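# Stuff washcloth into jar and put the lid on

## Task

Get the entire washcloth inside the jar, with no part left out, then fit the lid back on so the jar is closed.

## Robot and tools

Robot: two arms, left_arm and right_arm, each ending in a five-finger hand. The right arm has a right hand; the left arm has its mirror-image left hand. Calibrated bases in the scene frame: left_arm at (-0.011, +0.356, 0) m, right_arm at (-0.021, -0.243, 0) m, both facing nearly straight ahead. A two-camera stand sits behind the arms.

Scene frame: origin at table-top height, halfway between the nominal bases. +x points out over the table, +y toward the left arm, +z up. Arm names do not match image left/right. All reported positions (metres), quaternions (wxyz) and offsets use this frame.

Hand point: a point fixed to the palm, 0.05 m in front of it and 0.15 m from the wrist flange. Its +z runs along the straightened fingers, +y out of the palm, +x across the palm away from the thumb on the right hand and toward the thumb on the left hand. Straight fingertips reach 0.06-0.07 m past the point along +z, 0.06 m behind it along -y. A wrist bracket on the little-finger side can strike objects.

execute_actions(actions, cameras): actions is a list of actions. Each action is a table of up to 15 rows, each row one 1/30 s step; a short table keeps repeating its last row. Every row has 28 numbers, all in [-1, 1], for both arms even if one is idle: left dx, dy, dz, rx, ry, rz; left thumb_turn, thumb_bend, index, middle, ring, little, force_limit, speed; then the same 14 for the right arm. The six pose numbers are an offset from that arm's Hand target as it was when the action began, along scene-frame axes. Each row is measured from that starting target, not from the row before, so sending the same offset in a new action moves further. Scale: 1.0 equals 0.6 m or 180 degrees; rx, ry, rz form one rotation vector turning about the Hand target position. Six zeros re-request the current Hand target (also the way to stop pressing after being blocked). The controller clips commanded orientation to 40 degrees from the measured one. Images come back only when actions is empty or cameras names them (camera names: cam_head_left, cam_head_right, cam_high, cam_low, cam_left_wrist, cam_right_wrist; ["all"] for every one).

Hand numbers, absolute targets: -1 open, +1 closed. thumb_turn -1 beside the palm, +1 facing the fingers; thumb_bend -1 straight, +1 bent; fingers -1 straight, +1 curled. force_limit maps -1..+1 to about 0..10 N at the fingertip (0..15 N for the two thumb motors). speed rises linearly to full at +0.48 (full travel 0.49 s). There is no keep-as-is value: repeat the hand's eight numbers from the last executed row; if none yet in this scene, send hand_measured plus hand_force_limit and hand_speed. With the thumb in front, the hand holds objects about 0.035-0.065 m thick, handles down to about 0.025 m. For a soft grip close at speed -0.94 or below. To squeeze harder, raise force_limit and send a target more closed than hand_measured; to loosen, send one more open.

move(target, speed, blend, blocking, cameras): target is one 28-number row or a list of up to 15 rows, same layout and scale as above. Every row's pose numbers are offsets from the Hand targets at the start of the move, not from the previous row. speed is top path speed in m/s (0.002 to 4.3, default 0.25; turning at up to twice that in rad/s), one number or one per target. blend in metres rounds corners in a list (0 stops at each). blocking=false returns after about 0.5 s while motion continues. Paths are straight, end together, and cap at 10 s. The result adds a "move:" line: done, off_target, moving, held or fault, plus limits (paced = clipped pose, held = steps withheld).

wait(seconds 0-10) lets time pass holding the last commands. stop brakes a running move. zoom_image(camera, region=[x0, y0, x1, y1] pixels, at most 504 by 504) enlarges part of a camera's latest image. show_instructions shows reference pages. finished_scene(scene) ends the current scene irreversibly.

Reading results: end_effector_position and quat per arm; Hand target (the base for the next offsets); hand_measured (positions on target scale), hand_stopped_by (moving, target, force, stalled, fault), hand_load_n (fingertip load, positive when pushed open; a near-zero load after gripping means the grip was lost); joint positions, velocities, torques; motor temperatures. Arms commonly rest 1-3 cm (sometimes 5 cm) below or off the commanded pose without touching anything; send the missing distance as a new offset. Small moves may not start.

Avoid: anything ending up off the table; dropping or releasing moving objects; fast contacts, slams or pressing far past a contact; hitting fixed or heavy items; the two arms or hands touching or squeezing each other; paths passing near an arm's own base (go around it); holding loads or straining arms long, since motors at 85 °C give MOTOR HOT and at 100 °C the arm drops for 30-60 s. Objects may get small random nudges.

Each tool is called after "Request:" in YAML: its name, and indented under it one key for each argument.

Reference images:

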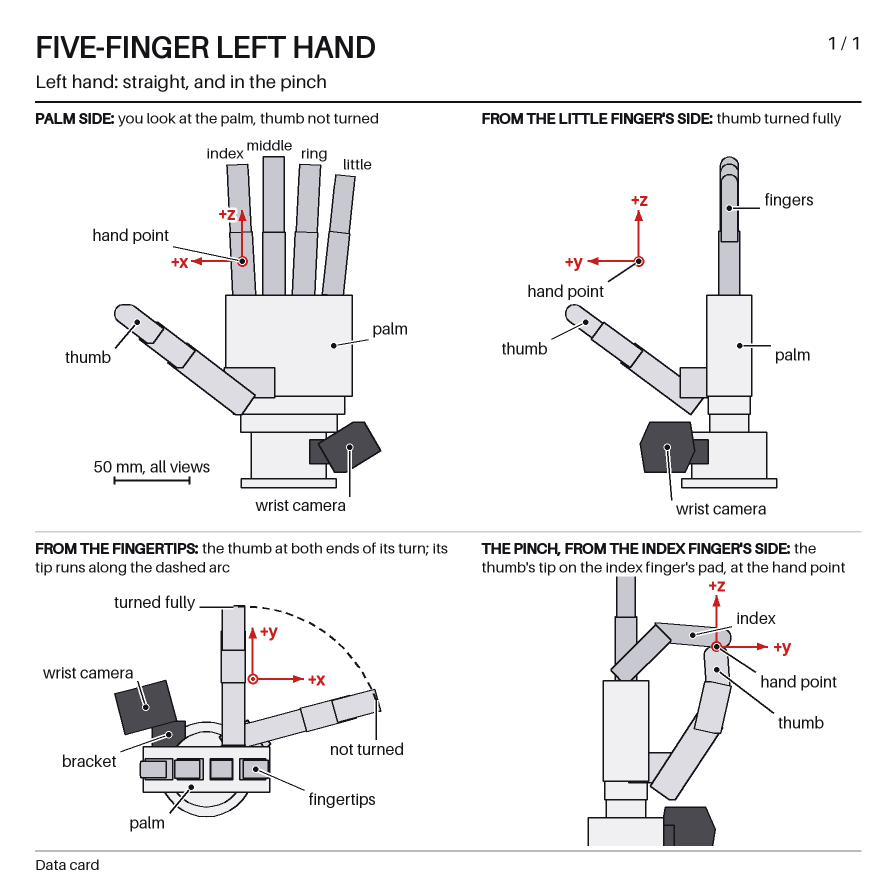

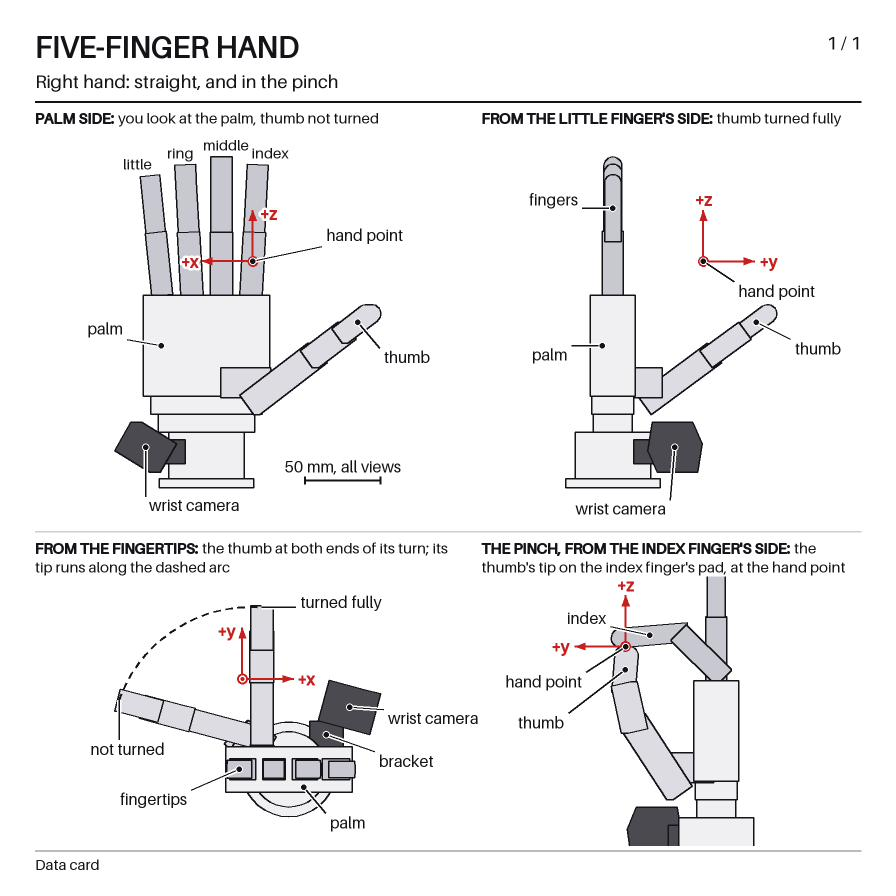

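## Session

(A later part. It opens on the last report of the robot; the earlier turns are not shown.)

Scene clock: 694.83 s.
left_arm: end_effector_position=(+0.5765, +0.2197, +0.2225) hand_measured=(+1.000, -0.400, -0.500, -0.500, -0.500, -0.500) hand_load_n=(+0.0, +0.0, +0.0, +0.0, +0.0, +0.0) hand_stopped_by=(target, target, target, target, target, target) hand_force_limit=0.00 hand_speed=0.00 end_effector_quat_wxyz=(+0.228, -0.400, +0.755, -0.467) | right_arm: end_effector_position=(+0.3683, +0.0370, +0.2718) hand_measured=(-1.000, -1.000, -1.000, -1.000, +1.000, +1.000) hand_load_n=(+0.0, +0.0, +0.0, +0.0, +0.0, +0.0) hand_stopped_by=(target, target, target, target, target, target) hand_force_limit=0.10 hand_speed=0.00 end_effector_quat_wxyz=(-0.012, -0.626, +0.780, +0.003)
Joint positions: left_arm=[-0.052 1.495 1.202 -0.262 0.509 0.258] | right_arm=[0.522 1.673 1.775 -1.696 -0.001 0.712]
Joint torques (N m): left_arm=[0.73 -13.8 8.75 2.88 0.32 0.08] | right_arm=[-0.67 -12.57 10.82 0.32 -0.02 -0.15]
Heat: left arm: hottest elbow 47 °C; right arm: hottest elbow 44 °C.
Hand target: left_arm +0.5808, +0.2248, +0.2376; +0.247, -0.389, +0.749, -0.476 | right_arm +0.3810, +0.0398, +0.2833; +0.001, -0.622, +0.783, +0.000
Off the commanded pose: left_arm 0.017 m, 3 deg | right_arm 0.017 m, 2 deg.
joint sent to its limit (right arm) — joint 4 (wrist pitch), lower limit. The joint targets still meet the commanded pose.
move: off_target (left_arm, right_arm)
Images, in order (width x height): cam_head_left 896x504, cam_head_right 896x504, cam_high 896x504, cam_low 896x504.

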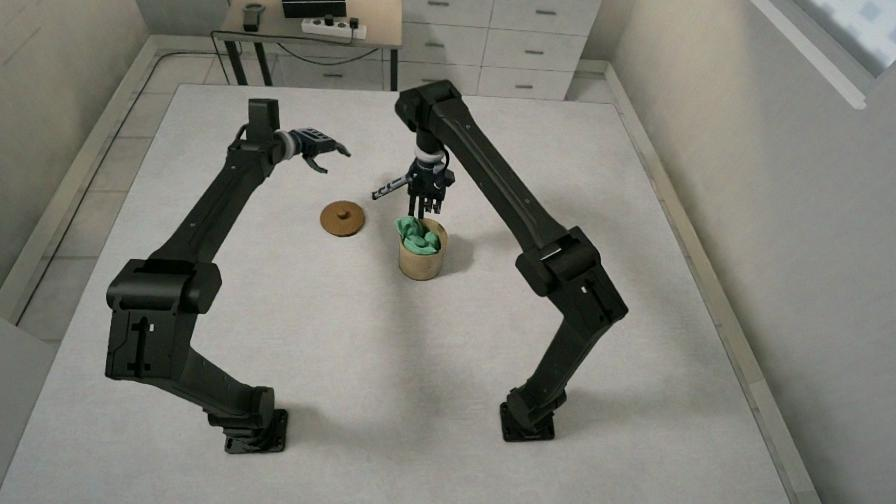

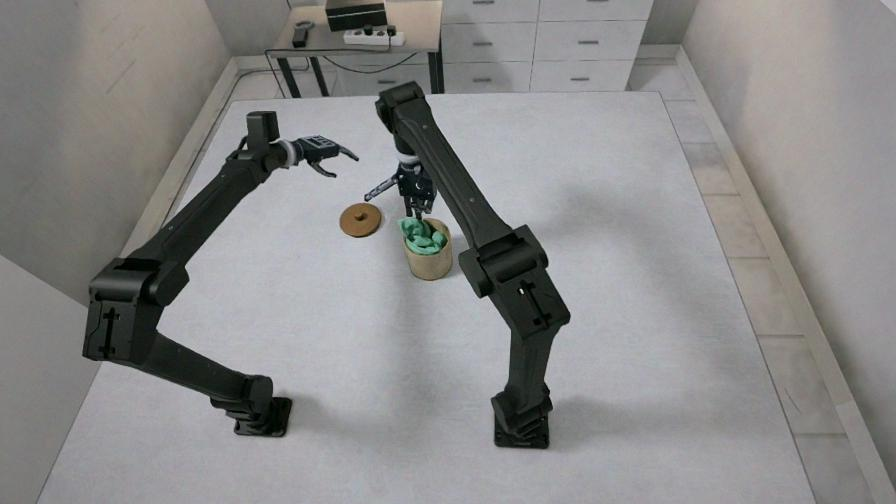

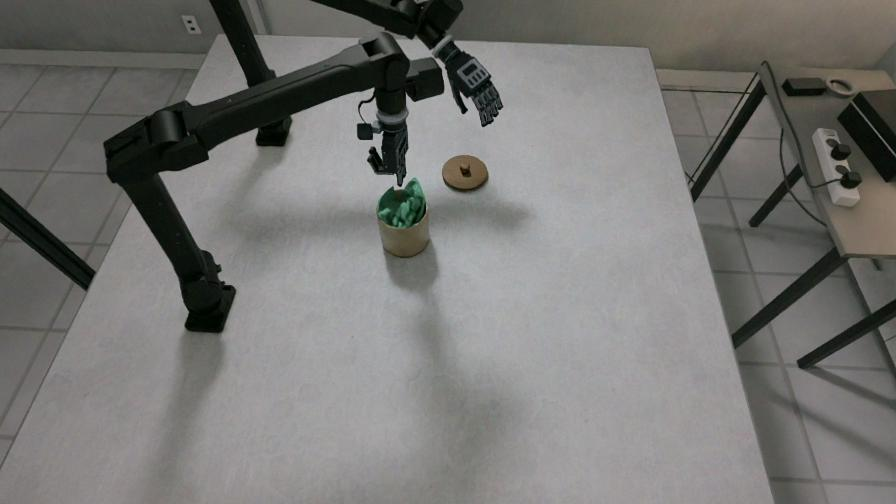

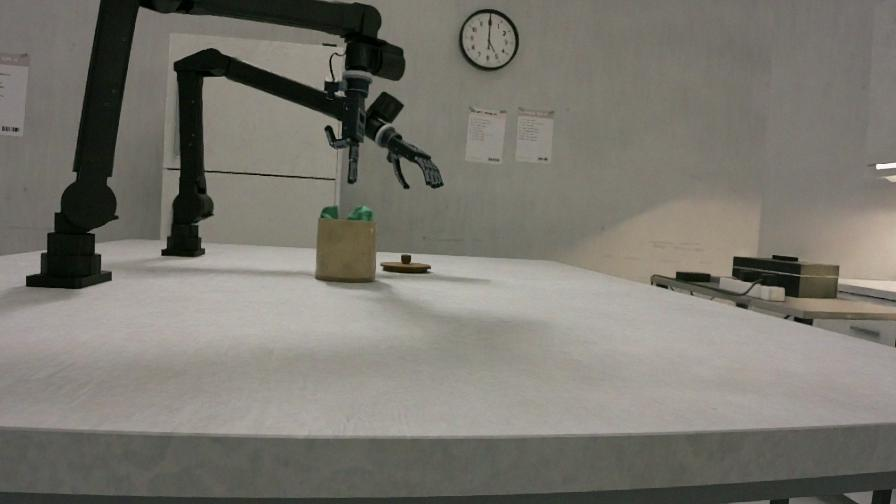

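Request:
move:
  target:
    - [0,0,0,0,0,0,1,-0.4,-0.5,-0.5,-0.5,-0.5,0,0, 0.01,0.008,-0.05,0,0,0,-1,-1,-1,-1,1,1,0.1,0]
    - [0,0,0,0,0,0,1,-0.4,-0.5,-0.5,-0.5,-0.5,0,0, 0.01,0.008,-0.155,0,0,0,-1,-1,-1,-1,1,1,0.1,0]
  speed: 0.07
  blend: [0.02,0]
  cameras: ["cam_high","cam_head_left","cam_low"]

Request:
zoom_image:
  camera: "cam_head_left"
  region: [370, 190, 490, 290]

Request:
zoom_image:
  camera: "cam_high"
  region: [360, 150, 500, 280]

Request:
zoom_image:
  camera: "cam_low"
  region: [300, 180, 460, 300]

Scene clock: 727.93 s.
left_arm: end_effector_position=(+0.5765, +0.2197, +0.2225) hand_measured=(+1.000, -0.400, -0.500, -0.500, -0.500, -0.500) hand_load_n=(+0.5, +0.0, +0.0, +0.0, +0.0, +0.0) hand_stopped_by=(target, target, target, target, target, target) hand_force_limit=0.00 hand_speed=0.00 end_effector_quat_wxyz=(+0.228, -0.400, +0.755, -0.467) | right_arm: end_effector_position=(+0.3829, +0.0449, +0.2023) hand_measured=(-1.000, -1.000, -1.000, -1.000, +1.000, +1.000) hand_load_n=(+0.0, +0.0, +0.0, +0.0, +0.0, +0.0) hand_stopped_by=(target, target, target, target, target, target) hand_force_limit=0.10 hand_speed=0.00 end_effector_quat_wxyz=(+0.008, -0.626, +0.780, -0.001)
Joint positions: left_arm=[-0.052 1.495 1.202 -0.262 0.509 0.258] | right_arm=[0.522 1.686 1.613 -1.481 -0.001 0.712]
Joint torques (N m): left_arm=[0.03 -14.1 8.62 2.93 0.31 0.12] | right_arm=[-0.44 -12.45 6.57 1.13 -0.01 -0.13]
Heat: left arm: hottest elbow 48 °C; right arm: hottest elbow 44 °C.
Hand target: left_arm +0.5808, +0.2248, +0.2376; +0.247, -0.389, +0.749, -0.476 | right_arm +0.3870, +0.0446, +0.1902; +0.001, -0.622, +0.783, +0.000
Off the commanded pose: left_arm 0.017 m, 3 deg | right_arm 0.013 m, 1 deg.
move: off_target (left_arm, right_arm); blend cut to 0.0155 m at target 1
Images, in order (width x height): cam_head_left 896x504, cam_high 896x504, cam_low 896x504.

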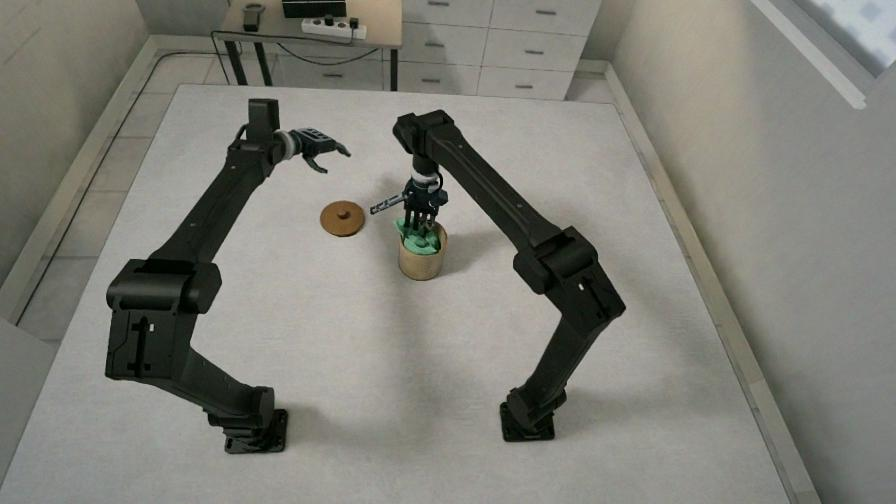

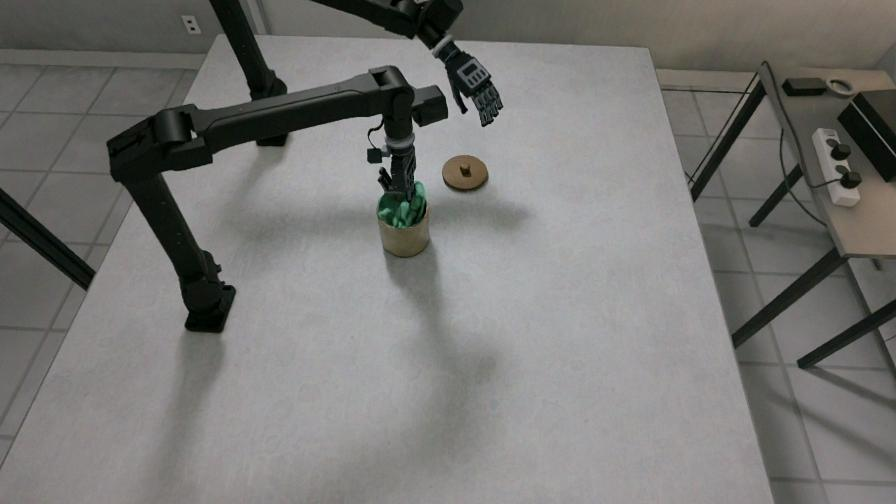

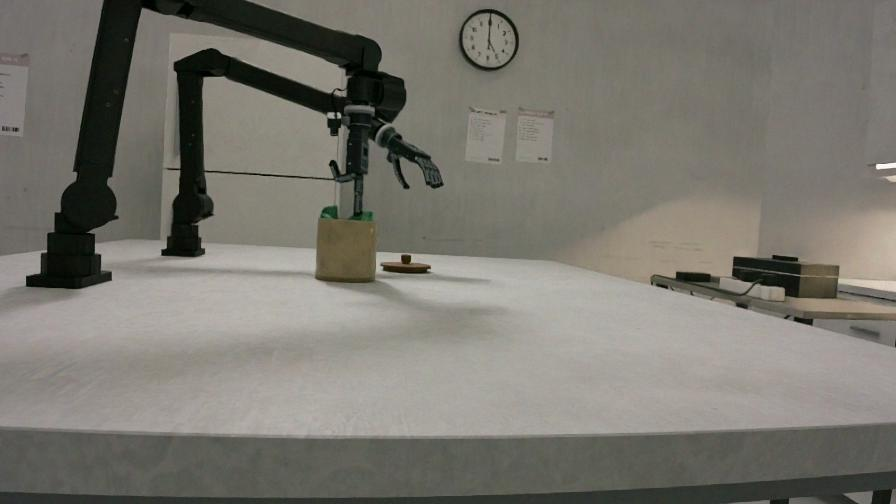

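Scaled by 4.200 from the camera's 896x504 image, which has a finer 1280x720 frame.

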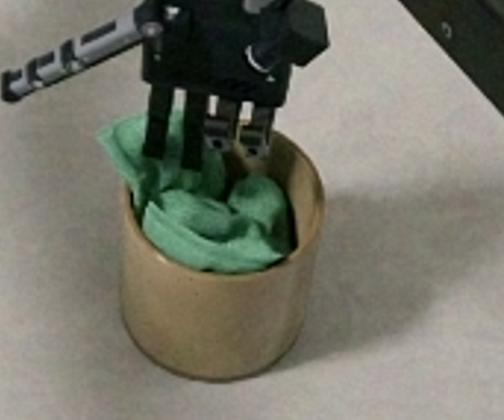

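Scaled by 3.600 from the camera's 896x504 image, which has a finer 1280x720 frame.

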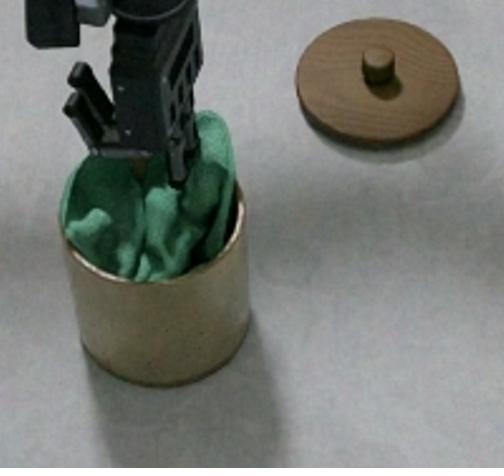

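Scaled by 3.150 from the camera's 896x504 image, which has a finer 1280x720 frame.

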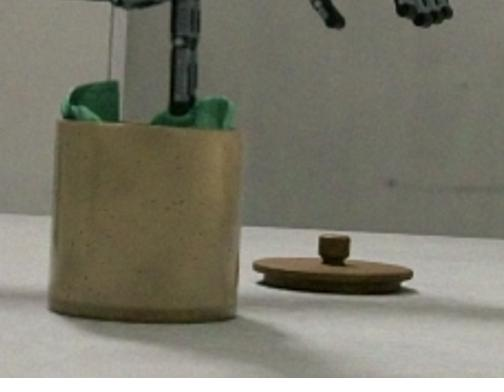

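Request:
move:
  target:
    - [0,0,0,0,0,0,1,-0.4,-0.5,-0.5,-0.5,-0.5,0,0, 0,-0.004,-0.108,0,0,0,-1,-1,-1,-1,1,1,0.1,0]
  speed: 0.06
  cameras: ["cam_high","cam_head_left","cam_low"]

Request:
zoom_image:
  camera: "cam_head_left"
  region: [370, 190, 490, 290]

Request:
zoom_image:
  camera: "cam_low"
  region: [300, 180, 460, 300]

Scene clock: 742.07 s.
left_arm: end_effector_position=(+0.5765, +0.2197, +0.2225) hand_measured=(+1.000, -0.400, -0.500, -0.500, -0.500, -0.500) hand_load_n=(+0.0, +0.0, +0.0, +0.0, +0.0, +0.0) hand_stopped_by=(target, target, target, target, target, target) hand_force_limit=0.00 hand_speed=0.00 end_effector_quat_wxyz=(+0.228, -0.400, +0.755, -0.467) | right_arm: end_effector_position=(+0.3815, +0.0426, +0.1437) hand_measured=(-1.000, -1.000, -1.000, -1.000, +1.000, +1.000) hand_load_n=(+0.0, +0.0, -1.0, -0.5, +0.0, +0.0) hand_stopped_by=(target, target, target, target, target, target) hand_force_limit=0.10 hand_speed=0.00 end_effector_quat_wxyz=(+0.008, -0.625, +0.780, -0.003)
Joint positions: left_arm=[-0.052 1.495 1.202 -0.262 0.509 0.258] | right_arm=[0.521 1.702 1.479 -1.331 0.003 0.712]
Joint torques (N m): left_arm=[-0.03 -13.27 8.85 3.17 0.32 0.06] | right_arm=[-0.62 -11.4 6.22 1.74 -0.16 -0.16]
Heat: left arm: hottest elbow 48 °C; right arm: hottest elbow 43 °C.
Hand target: left_arm +0.5808, +0.2248, +0.2376; +0.247, -0.389, +0.749, -0.476 | right_arm +0.3869, +0.0423, +0.1253; +0.001, -0.622, +0.783, -0.001
Off the commanded pose: left_arm 0.017 m, 3 deg | right_arm 0.019 m, 1 deg.
move: off_target (left_arm, right_arm)
Images, in order (width x height): cam_head_left 896x504, cam_high 896x504, cam_low 896x504.

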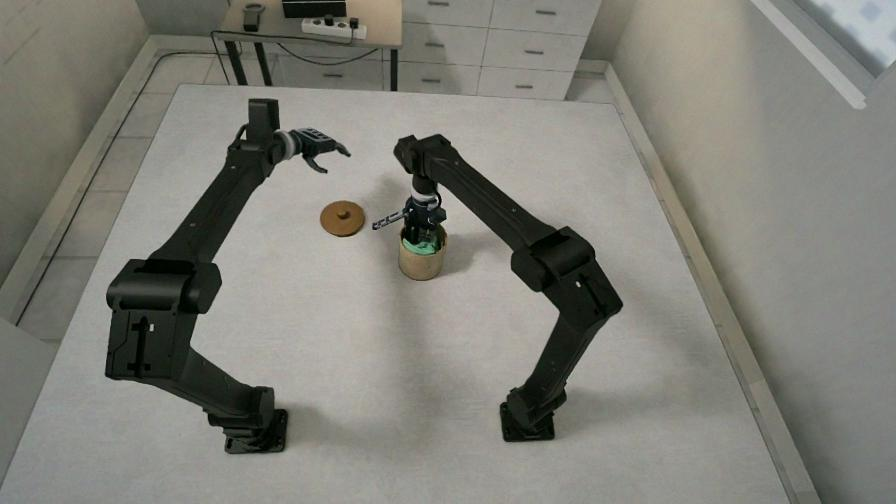

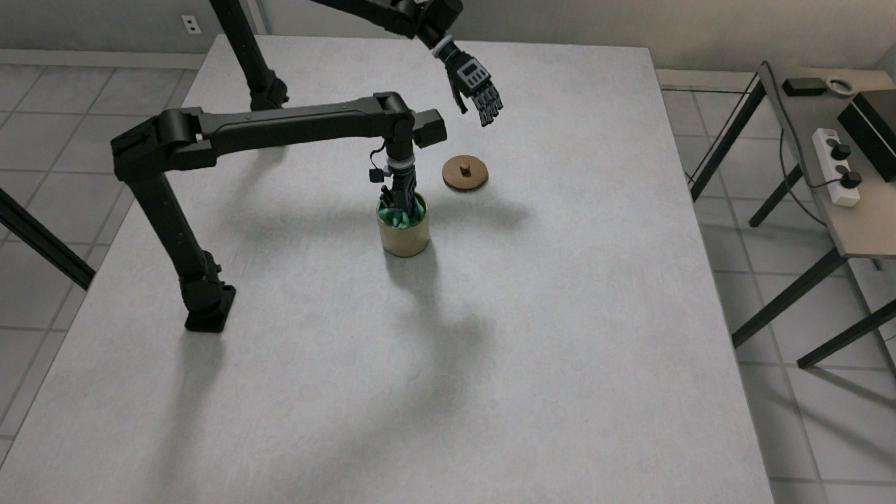

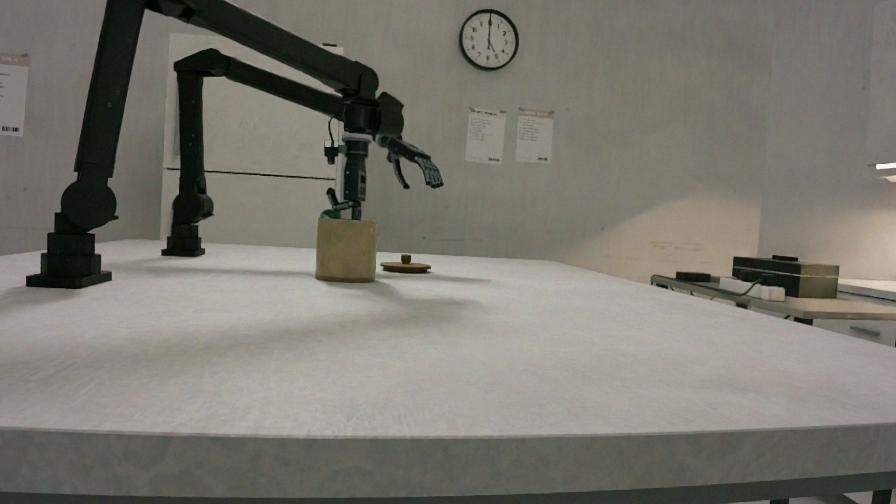

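Scaled by 4.200 from the camera's 896x504 image, which has a finer 1280x720 frame.

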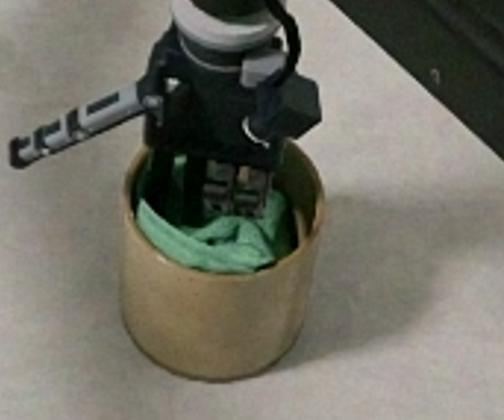

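Scaled by 3.150 from the camera's 896x504 image, which has a finer 1280x720 frame.

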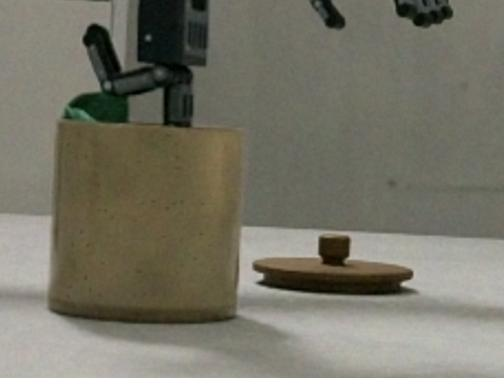

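Request:
move:
  target:
    - [0,0,0,0,0,0,1,-0.4,-0.5,-0.5,-0.5,-0.5,0,0, 0,0,-0.02,0,0,0,-1,-1,-1,-1,1,1,0.1,0]
    - [0,0,0,0,0,0,1,-0.4,-0.5,-0.5,-0.5,-0.5,0,0, -0.01,-0.04,-0.01,0,0,0,-1,-1,-1,-1,1,1,0.1,0]
    - [0,0,0,0,0,0,1,-0.4,-0.5,-0.5,-0.5,-0.5,0,0, -0.01,-0.04,0.24,0,0,0,-1,-1,-1,-1,1,1,0.1,0]
  speed: [0.05,0.05,0.08]
  cameras: ["cam_high","cam_head_left","cam_low"]

Request:
zoom_image:
  camera: "cam_head_left"
  region: [370, 190, 490, 290]

Request:
zoom_image:
  camera: "cam_high"
  region: [360, 150, 500, 280]

Request:
zoom_image:
  camera: "cam_low"
  region: [300, 180, 460, 300]

Scene clock: 756.67 s.
left_arm: end_effector_position=(+0.5765, +0.2197, +0.2225) hand_measured=(+1.000, -0.400, -0.500, -0.500, -0.500, -0.500) hand_load_n=(+0.0, +0.0, +0.0, +0.0, +0.0, +0.0) hand_stopped_by=(target, target, target, target, target, target) hand_force_limit=0.00 hand_speed=0.00 end_effector_quat_wxyz=(+0.228, -0.400, +0.755, -0.467) | right_arm: end_effector_position=(+0.3705, +0.0186, +0.2450) hand_measured=(-1.000, -1.000, -1.000, -1.000, +1.000, +1.000) hand_load_n=(+0.0, +0.0, +0.0, +0.0, +0.0, +0.0) hand_stopped_by=(target, target, target, target, target, target) hand_force_limit=0.10 hand_speed=0.00 end_effector_quat_wxyz=(-0.026, -0.620, +0.785, +0.006)
Joint positions: left_arm=[-0.052 1.495 1.202 -0.262 0.509 0.258] | right_arm=[0.486 1.669 1.696 -1.651 -0.001 0.692]
Joint torques (N m): left_arm=[1.9 -13.63 8.66 3.19 0.32 0.11] | right_arm=[-0.85 -14.92 10.93 0.12 0 -0.3]
Heat: left arm: hottest elbow 48 °C; right arm: hottest elbow 43 °C.
Hand target: left_arm +0.5808, +0.2248, +0.2376; +0.247, -0.389, +0.749, -0.476 | right_arm +0.3810, +0.0183, +0.2694; +0.001, -0.622, +0.783, -0.001
Off the commanded pose: left_arm 0.017 m, 3 deg | right_arm 0.027 m, 3 deg.
move: off_target (left_arm, right_arm)
Images, in order (width x height): cam_head_left 896x504, cam_high 896x504, cam_low 896x504.

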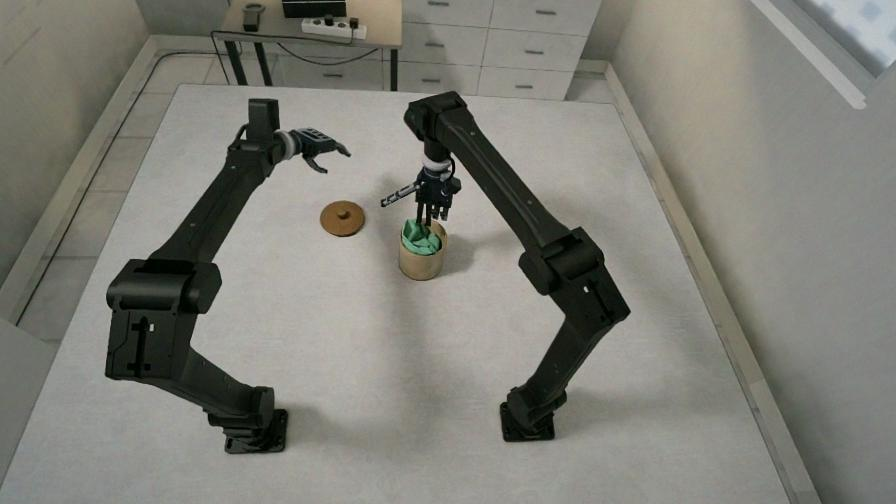

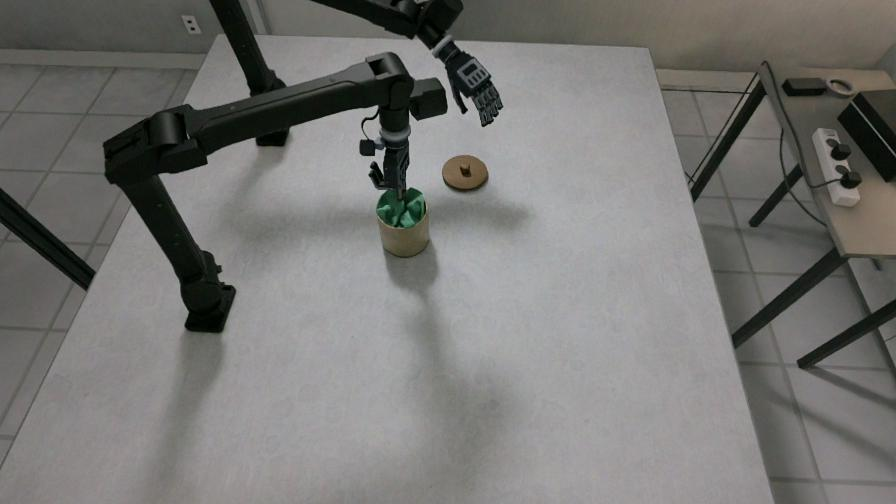

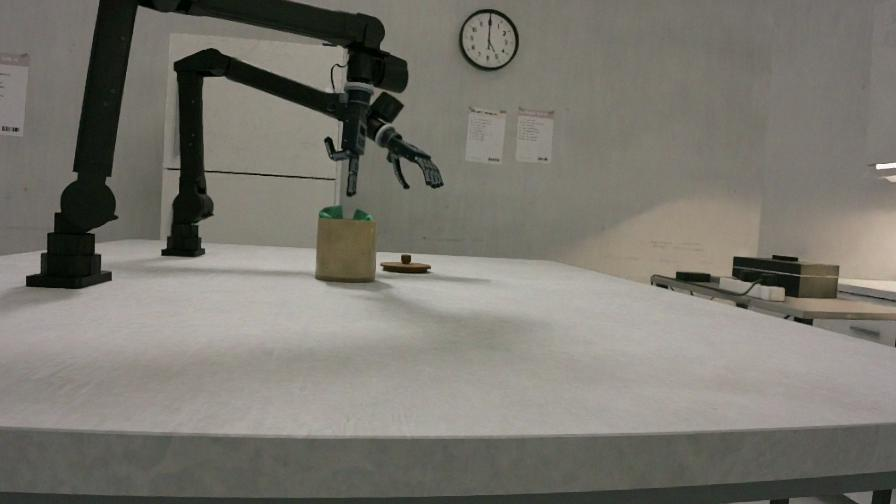

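Scaled by 4.200 from the camera's 896x504 image, which has a finer 1280x720 frame.

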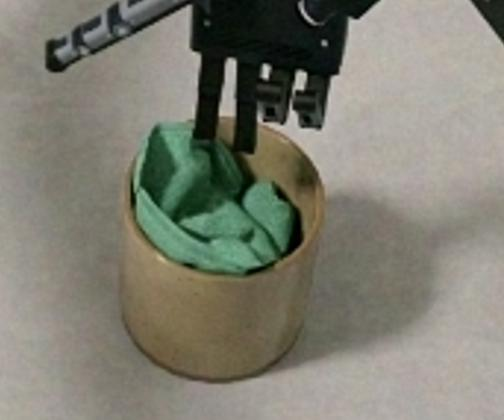

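Scaled by 3.600 from the camera's 896x504 image, which has a finer 1280x720 frame.

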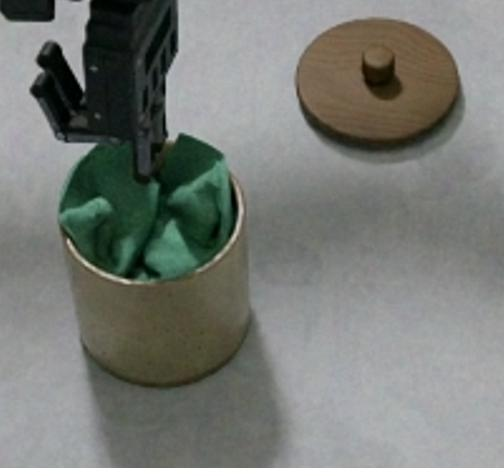

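Scaled by 3.150 from the camera's 896x504 image, which has a finer 1280x720 frame.

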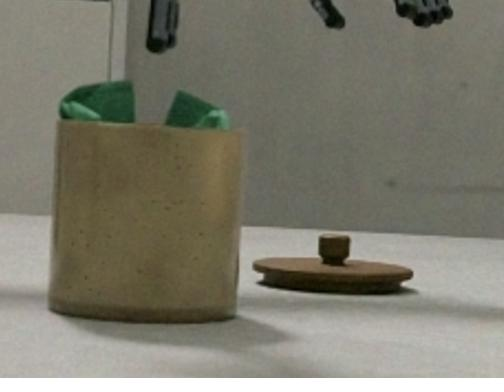

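Request:
move:
  target:
    - [0,0,0,0,0,0,1,-0.4,-0.5,-0.5,-0.5,-0.5,0,0, -0.04,0.036,-0.04,0,0,0,-1,-1,-1,-1,1,1,0.1,0]
    - [0,0,0,0,0,0,1,-0.4,-0.5,-0.5,-0.5,-0.5,0,0, -0.04,0.036,-0.13,0,0,0,-1,-1,-1,-1,1,1,0.1,0]
  speed: 0.07
  blend: [0.02,0]
  cameras: ["cam_high","cam_head_left","cam_low"]

Request:
zoom_image:
  camera: "cam_head_left"
  region: [370, 190, 490, 290]

Request:
zoom_image:
  camera: "cam_high"
  region: [360, 150, 500, 280]

Request:
zoom_image:
  camera: "cam_low"
  region: [300, 180, 460, 300]

Scene clock: 772.90 s.
left_arm: end_effector_position=(+0.5765, +0.2197, +0.2225) hand_measured=(+1.000, -0.400, -0.500, -0.500, -0.500, -0.500) hand_load_n=(+0.0, +0.0, +0.0, +0.0, +0.0, +0.0) hand_stopped_by=(target, target, target, target, target, target) hand_force_limit=0.00 hand_speed=0.00 end_effector_quat_wxyz=(+0.228, -0.400, +0.755, -0.467) | right_arm: end_effector_position=(+0.3586, +0.0362, +0.1880) hand_measured=(-1.000, -1.000, -1.000, -1.000, +1.000, +1.000) hand_load_n=(+0.5, +0.0, +0.0, +0.0, +0.0, +0.0) hand_stopped_by=(target, target, target, target, target, target) hand_force_limit=0.10 hand_speed=0.00 end_effector_quat_wxyz=(-0.008, -0.625, +0.780, +0.002)
Joint positions: left_arm=[-0.052 1.495 1.202 -0.262 0.509 0.258] | right_arm=[0.53 1.646 1.521 -1.463 -0.001 0.721]
Joint torques (N m): left_arm=[1.67 -13.57 8.9 3.07 0.34 0.09] | right_arm=[0.67 -14.74 6.37 1.09 -0.04 -0.04]
Heat: left arm: hottest elbow 48 °C; right arm: hottest elbow 43 °C.
Hand target: left_arm +0.5808, +0.2248, +0.2376; +0.247, -0.389, +0.749, -0.476 | right_arm +0.3569, +0.0398, +0.1913; +0.001, -0.622, +0.783, +0.000
Off the commanded pose: left_arm 0.017 m, 3 deg | right_arm 0.005 m, 1 deg.
move: off_target (left_arm); blend cut to 0.0199 m at target 1
Images, in order (width x height): cam_head_left 896x504, cam_high 896x504, cam_low 896x504.

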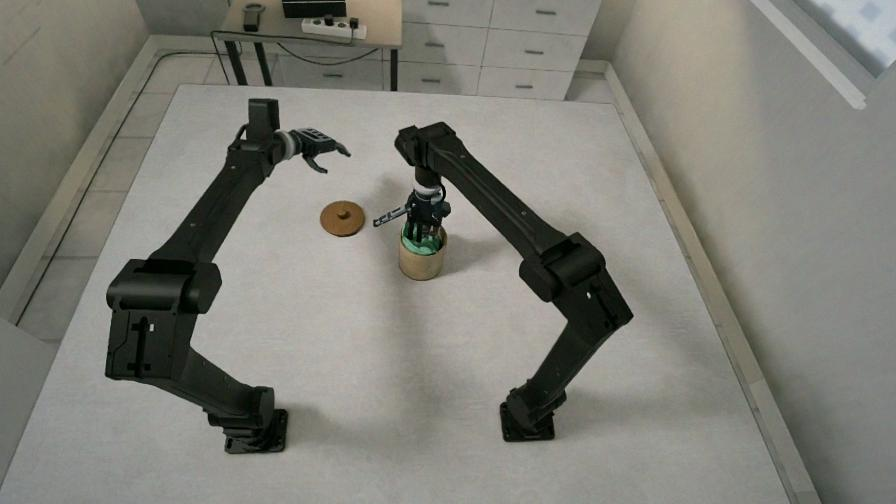

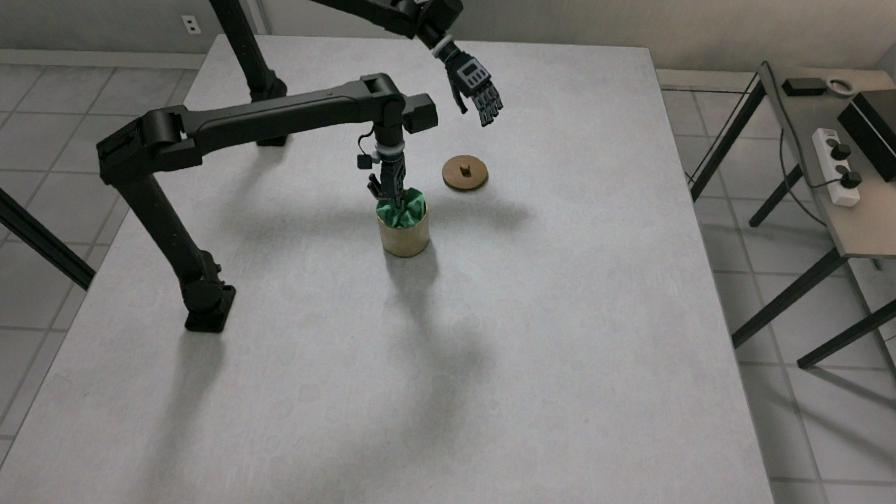

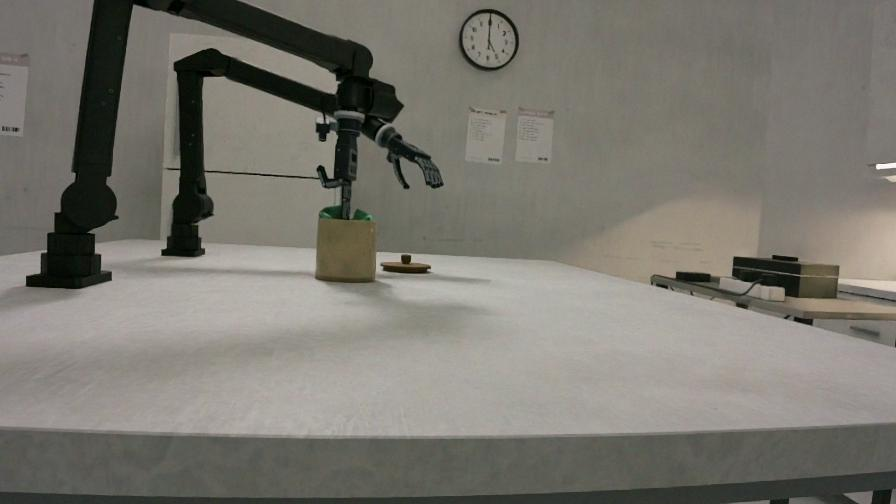

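Scaled by 4.200 from the camera's 896x504 image, which has a finer 1280x720 frame.

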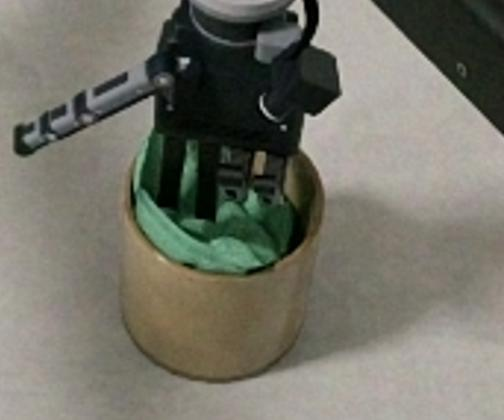

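Scaled by 3.600 from the camera's 896x504 image, which has a finer 1280x720 frame.

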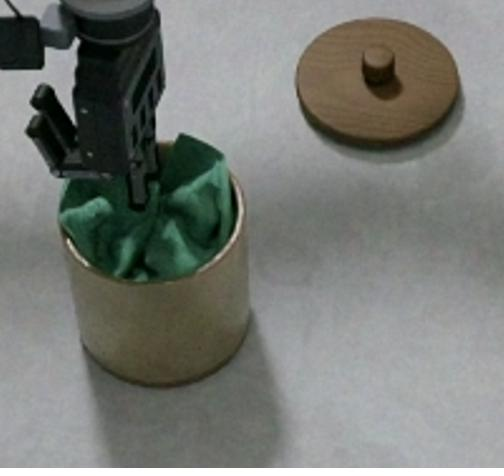

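Scaled by 3.150 from the camera's 896x504 image, which has a finer 1280x720 frame.

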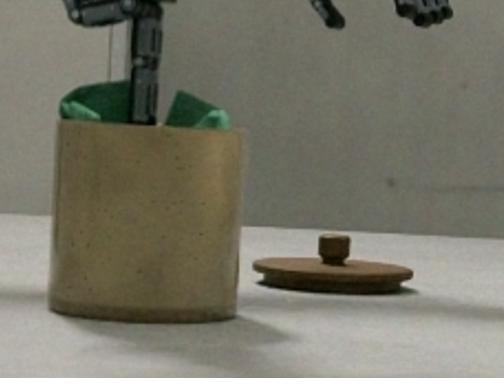

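Request:
move:
  target:
    - [0,0,0,0,0,0,1,-0.4,-0.5,-0.5,-0.5,-0.5,0,0, 0,0,0.05,0,0,0,-1,-1,-1,-1,1,1,0.1,0]
    - [0,0,0,0,0,0,1,-0.4,-0.5,-0.5,-0.5,-0.5,0,0, -0.04,0,0.04,0,0,0,-1,-1,-1,-1,1,1,0.1,0]
    - [0,0,0,0,0,0,1,-0.4,-0.5,-0.5,-0.5,-0.5,0,0, -0.037,0,-0.02,0,0,0,-1,-1,-1,-1,1,1,0.1,0]
  speed: 0.07
  blend: [0.01,0.01,0]
  cameras: ["cam_high","cam_head_left","cam_low"]

Request:
zoom_image:
  camera: "cam_head_left"
  region: [370, 190, 490, 290]

Request:
zoom_image:
  camera: "cam_high"
  region: [360, 150, 500, 280]

Request:
zoom_image:
  camera: "cam_low"
  region: [300, 180, 460, 300]

Scene clock: 789.03 s.
left_arm: end_effector_position=(+0.5765, +0.2197, +0.2225) hand_measured=(+1.000, -0.400, -0.500, -0.500, -0.500, -0.500) hand_load_n=(+0.0, +0.0, +0.0, +0.0, +0.0, +0.0) hand_stopped_by=(target, target, target, target, target, target) hand_force_limit=0.00 hand_speed=0.00 end_effector_quat_wxyz=(+0.228, -0.400, +0.755, -0.467) | right_arm: end_effector_position=(+0.3357, +0.0372, +0.1828) hand_measured=(-1.000, -1.000, -1.000, -1.000, +1.000, +1.000) hand_load_n=(+0.0, +0.0, +0.0, +0.0, +0.0, +0.0) hand_stopped_by=(target, target, target, target, target, target) hand_force_limit=0.10 hand_speed=0.00 end_effector_quat_wxyz=(+0.000, -0.626, +0.780, +0.000)
Joint positions: left_arm=[-0.052 1.495 1.202 -0.262 0.509 0.258] | right_arm=[0.555 1.587 1.436 -1.421 0 0.744]
Joint torques (N m): left_arm=[0.85 -13.98 8.95 2.78 0.32 0.1] | right_arm=[0.79 -12.63 6.35 1.16 -0.05 -0.03]
Heat: left arm: hottest elbow 48 °C; right arm: hottest elbow 42 °C.
Hand target: left_arm +0.5808, +0.2248, +0.2376; +0.247, -0.389, +0.749, -0.476 | right_arm +0.3347, +0.0399, +0.1794; +0.001, -0.622, +0.783, -0.001
Off the commanded pose: left_arm 0.017 m, 3 deg | right_arm 0.004 m, 1 deg.
move: off_target (left_arm)
Images, in order (width x height): cam_head_left 896x504, cam_high 896x504, cam_low 896x504.

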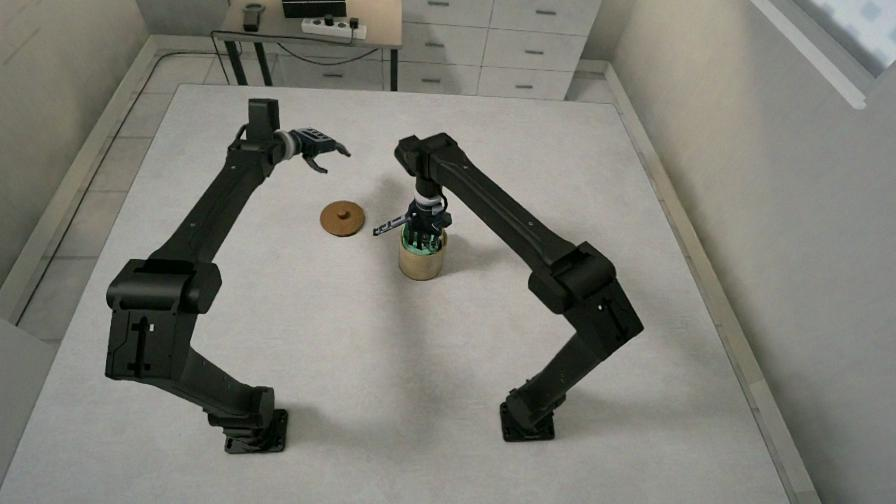

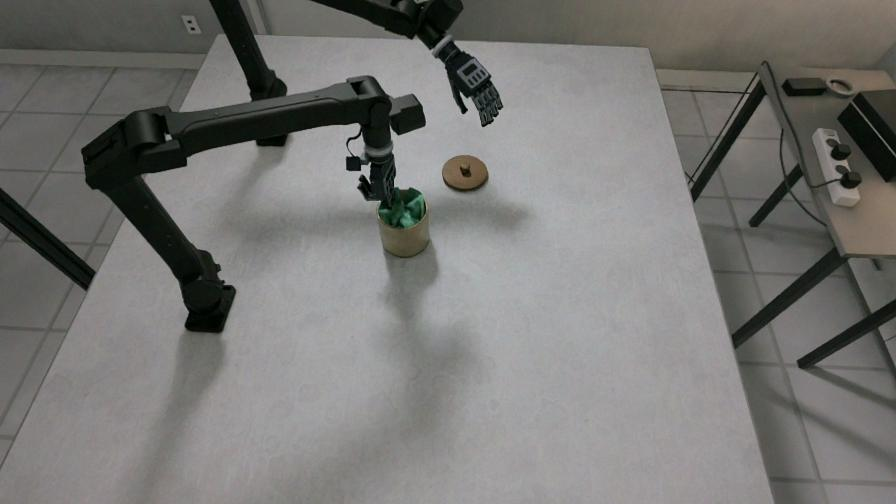

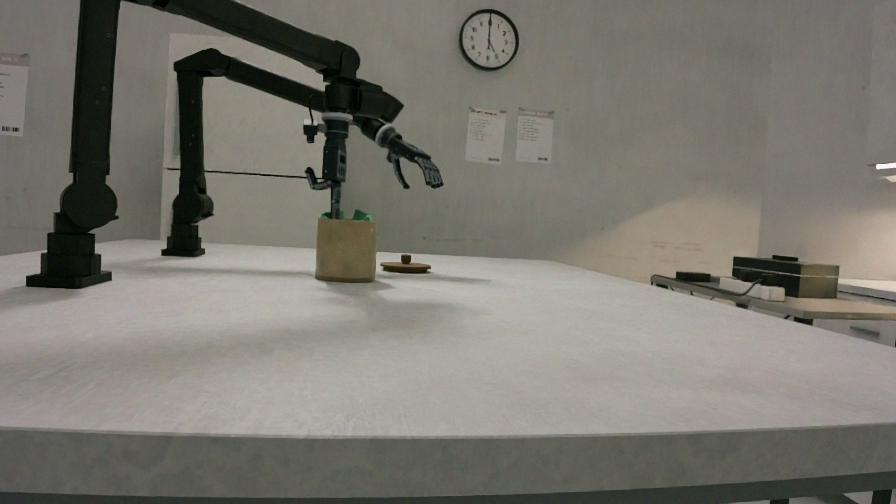

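Scaled by 4.200 from the camera's 896x504 image, which has a finer 1280x720 frame.

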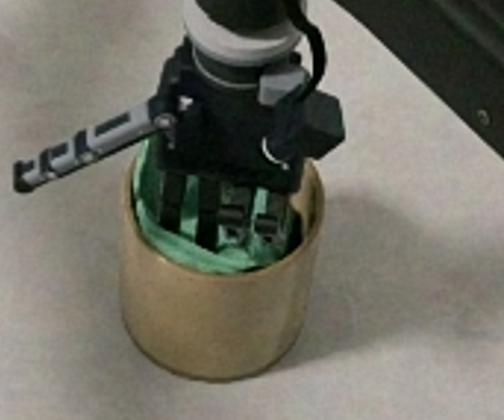

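Scaled by 3.600 from the camera's 896x504 image, which has a finer 1280x720 frame.

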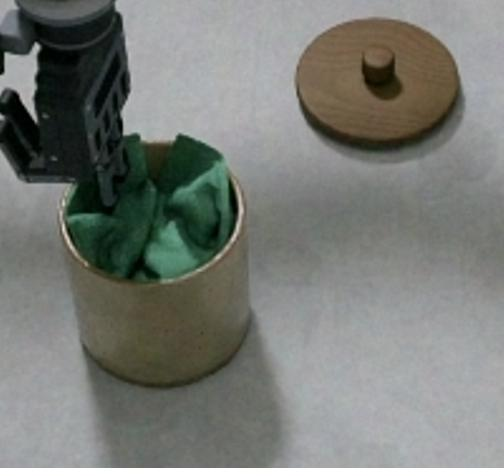

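Scaled by 3.150 from the camera's 896x504 image, which has a finer 1280x720 frame.

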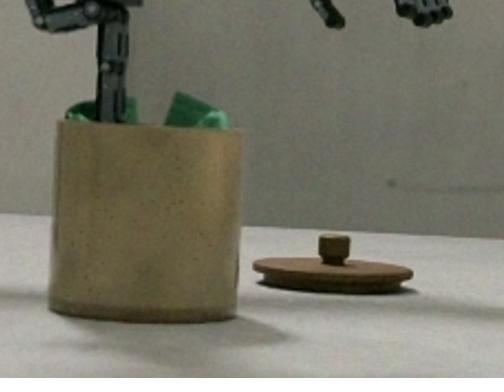

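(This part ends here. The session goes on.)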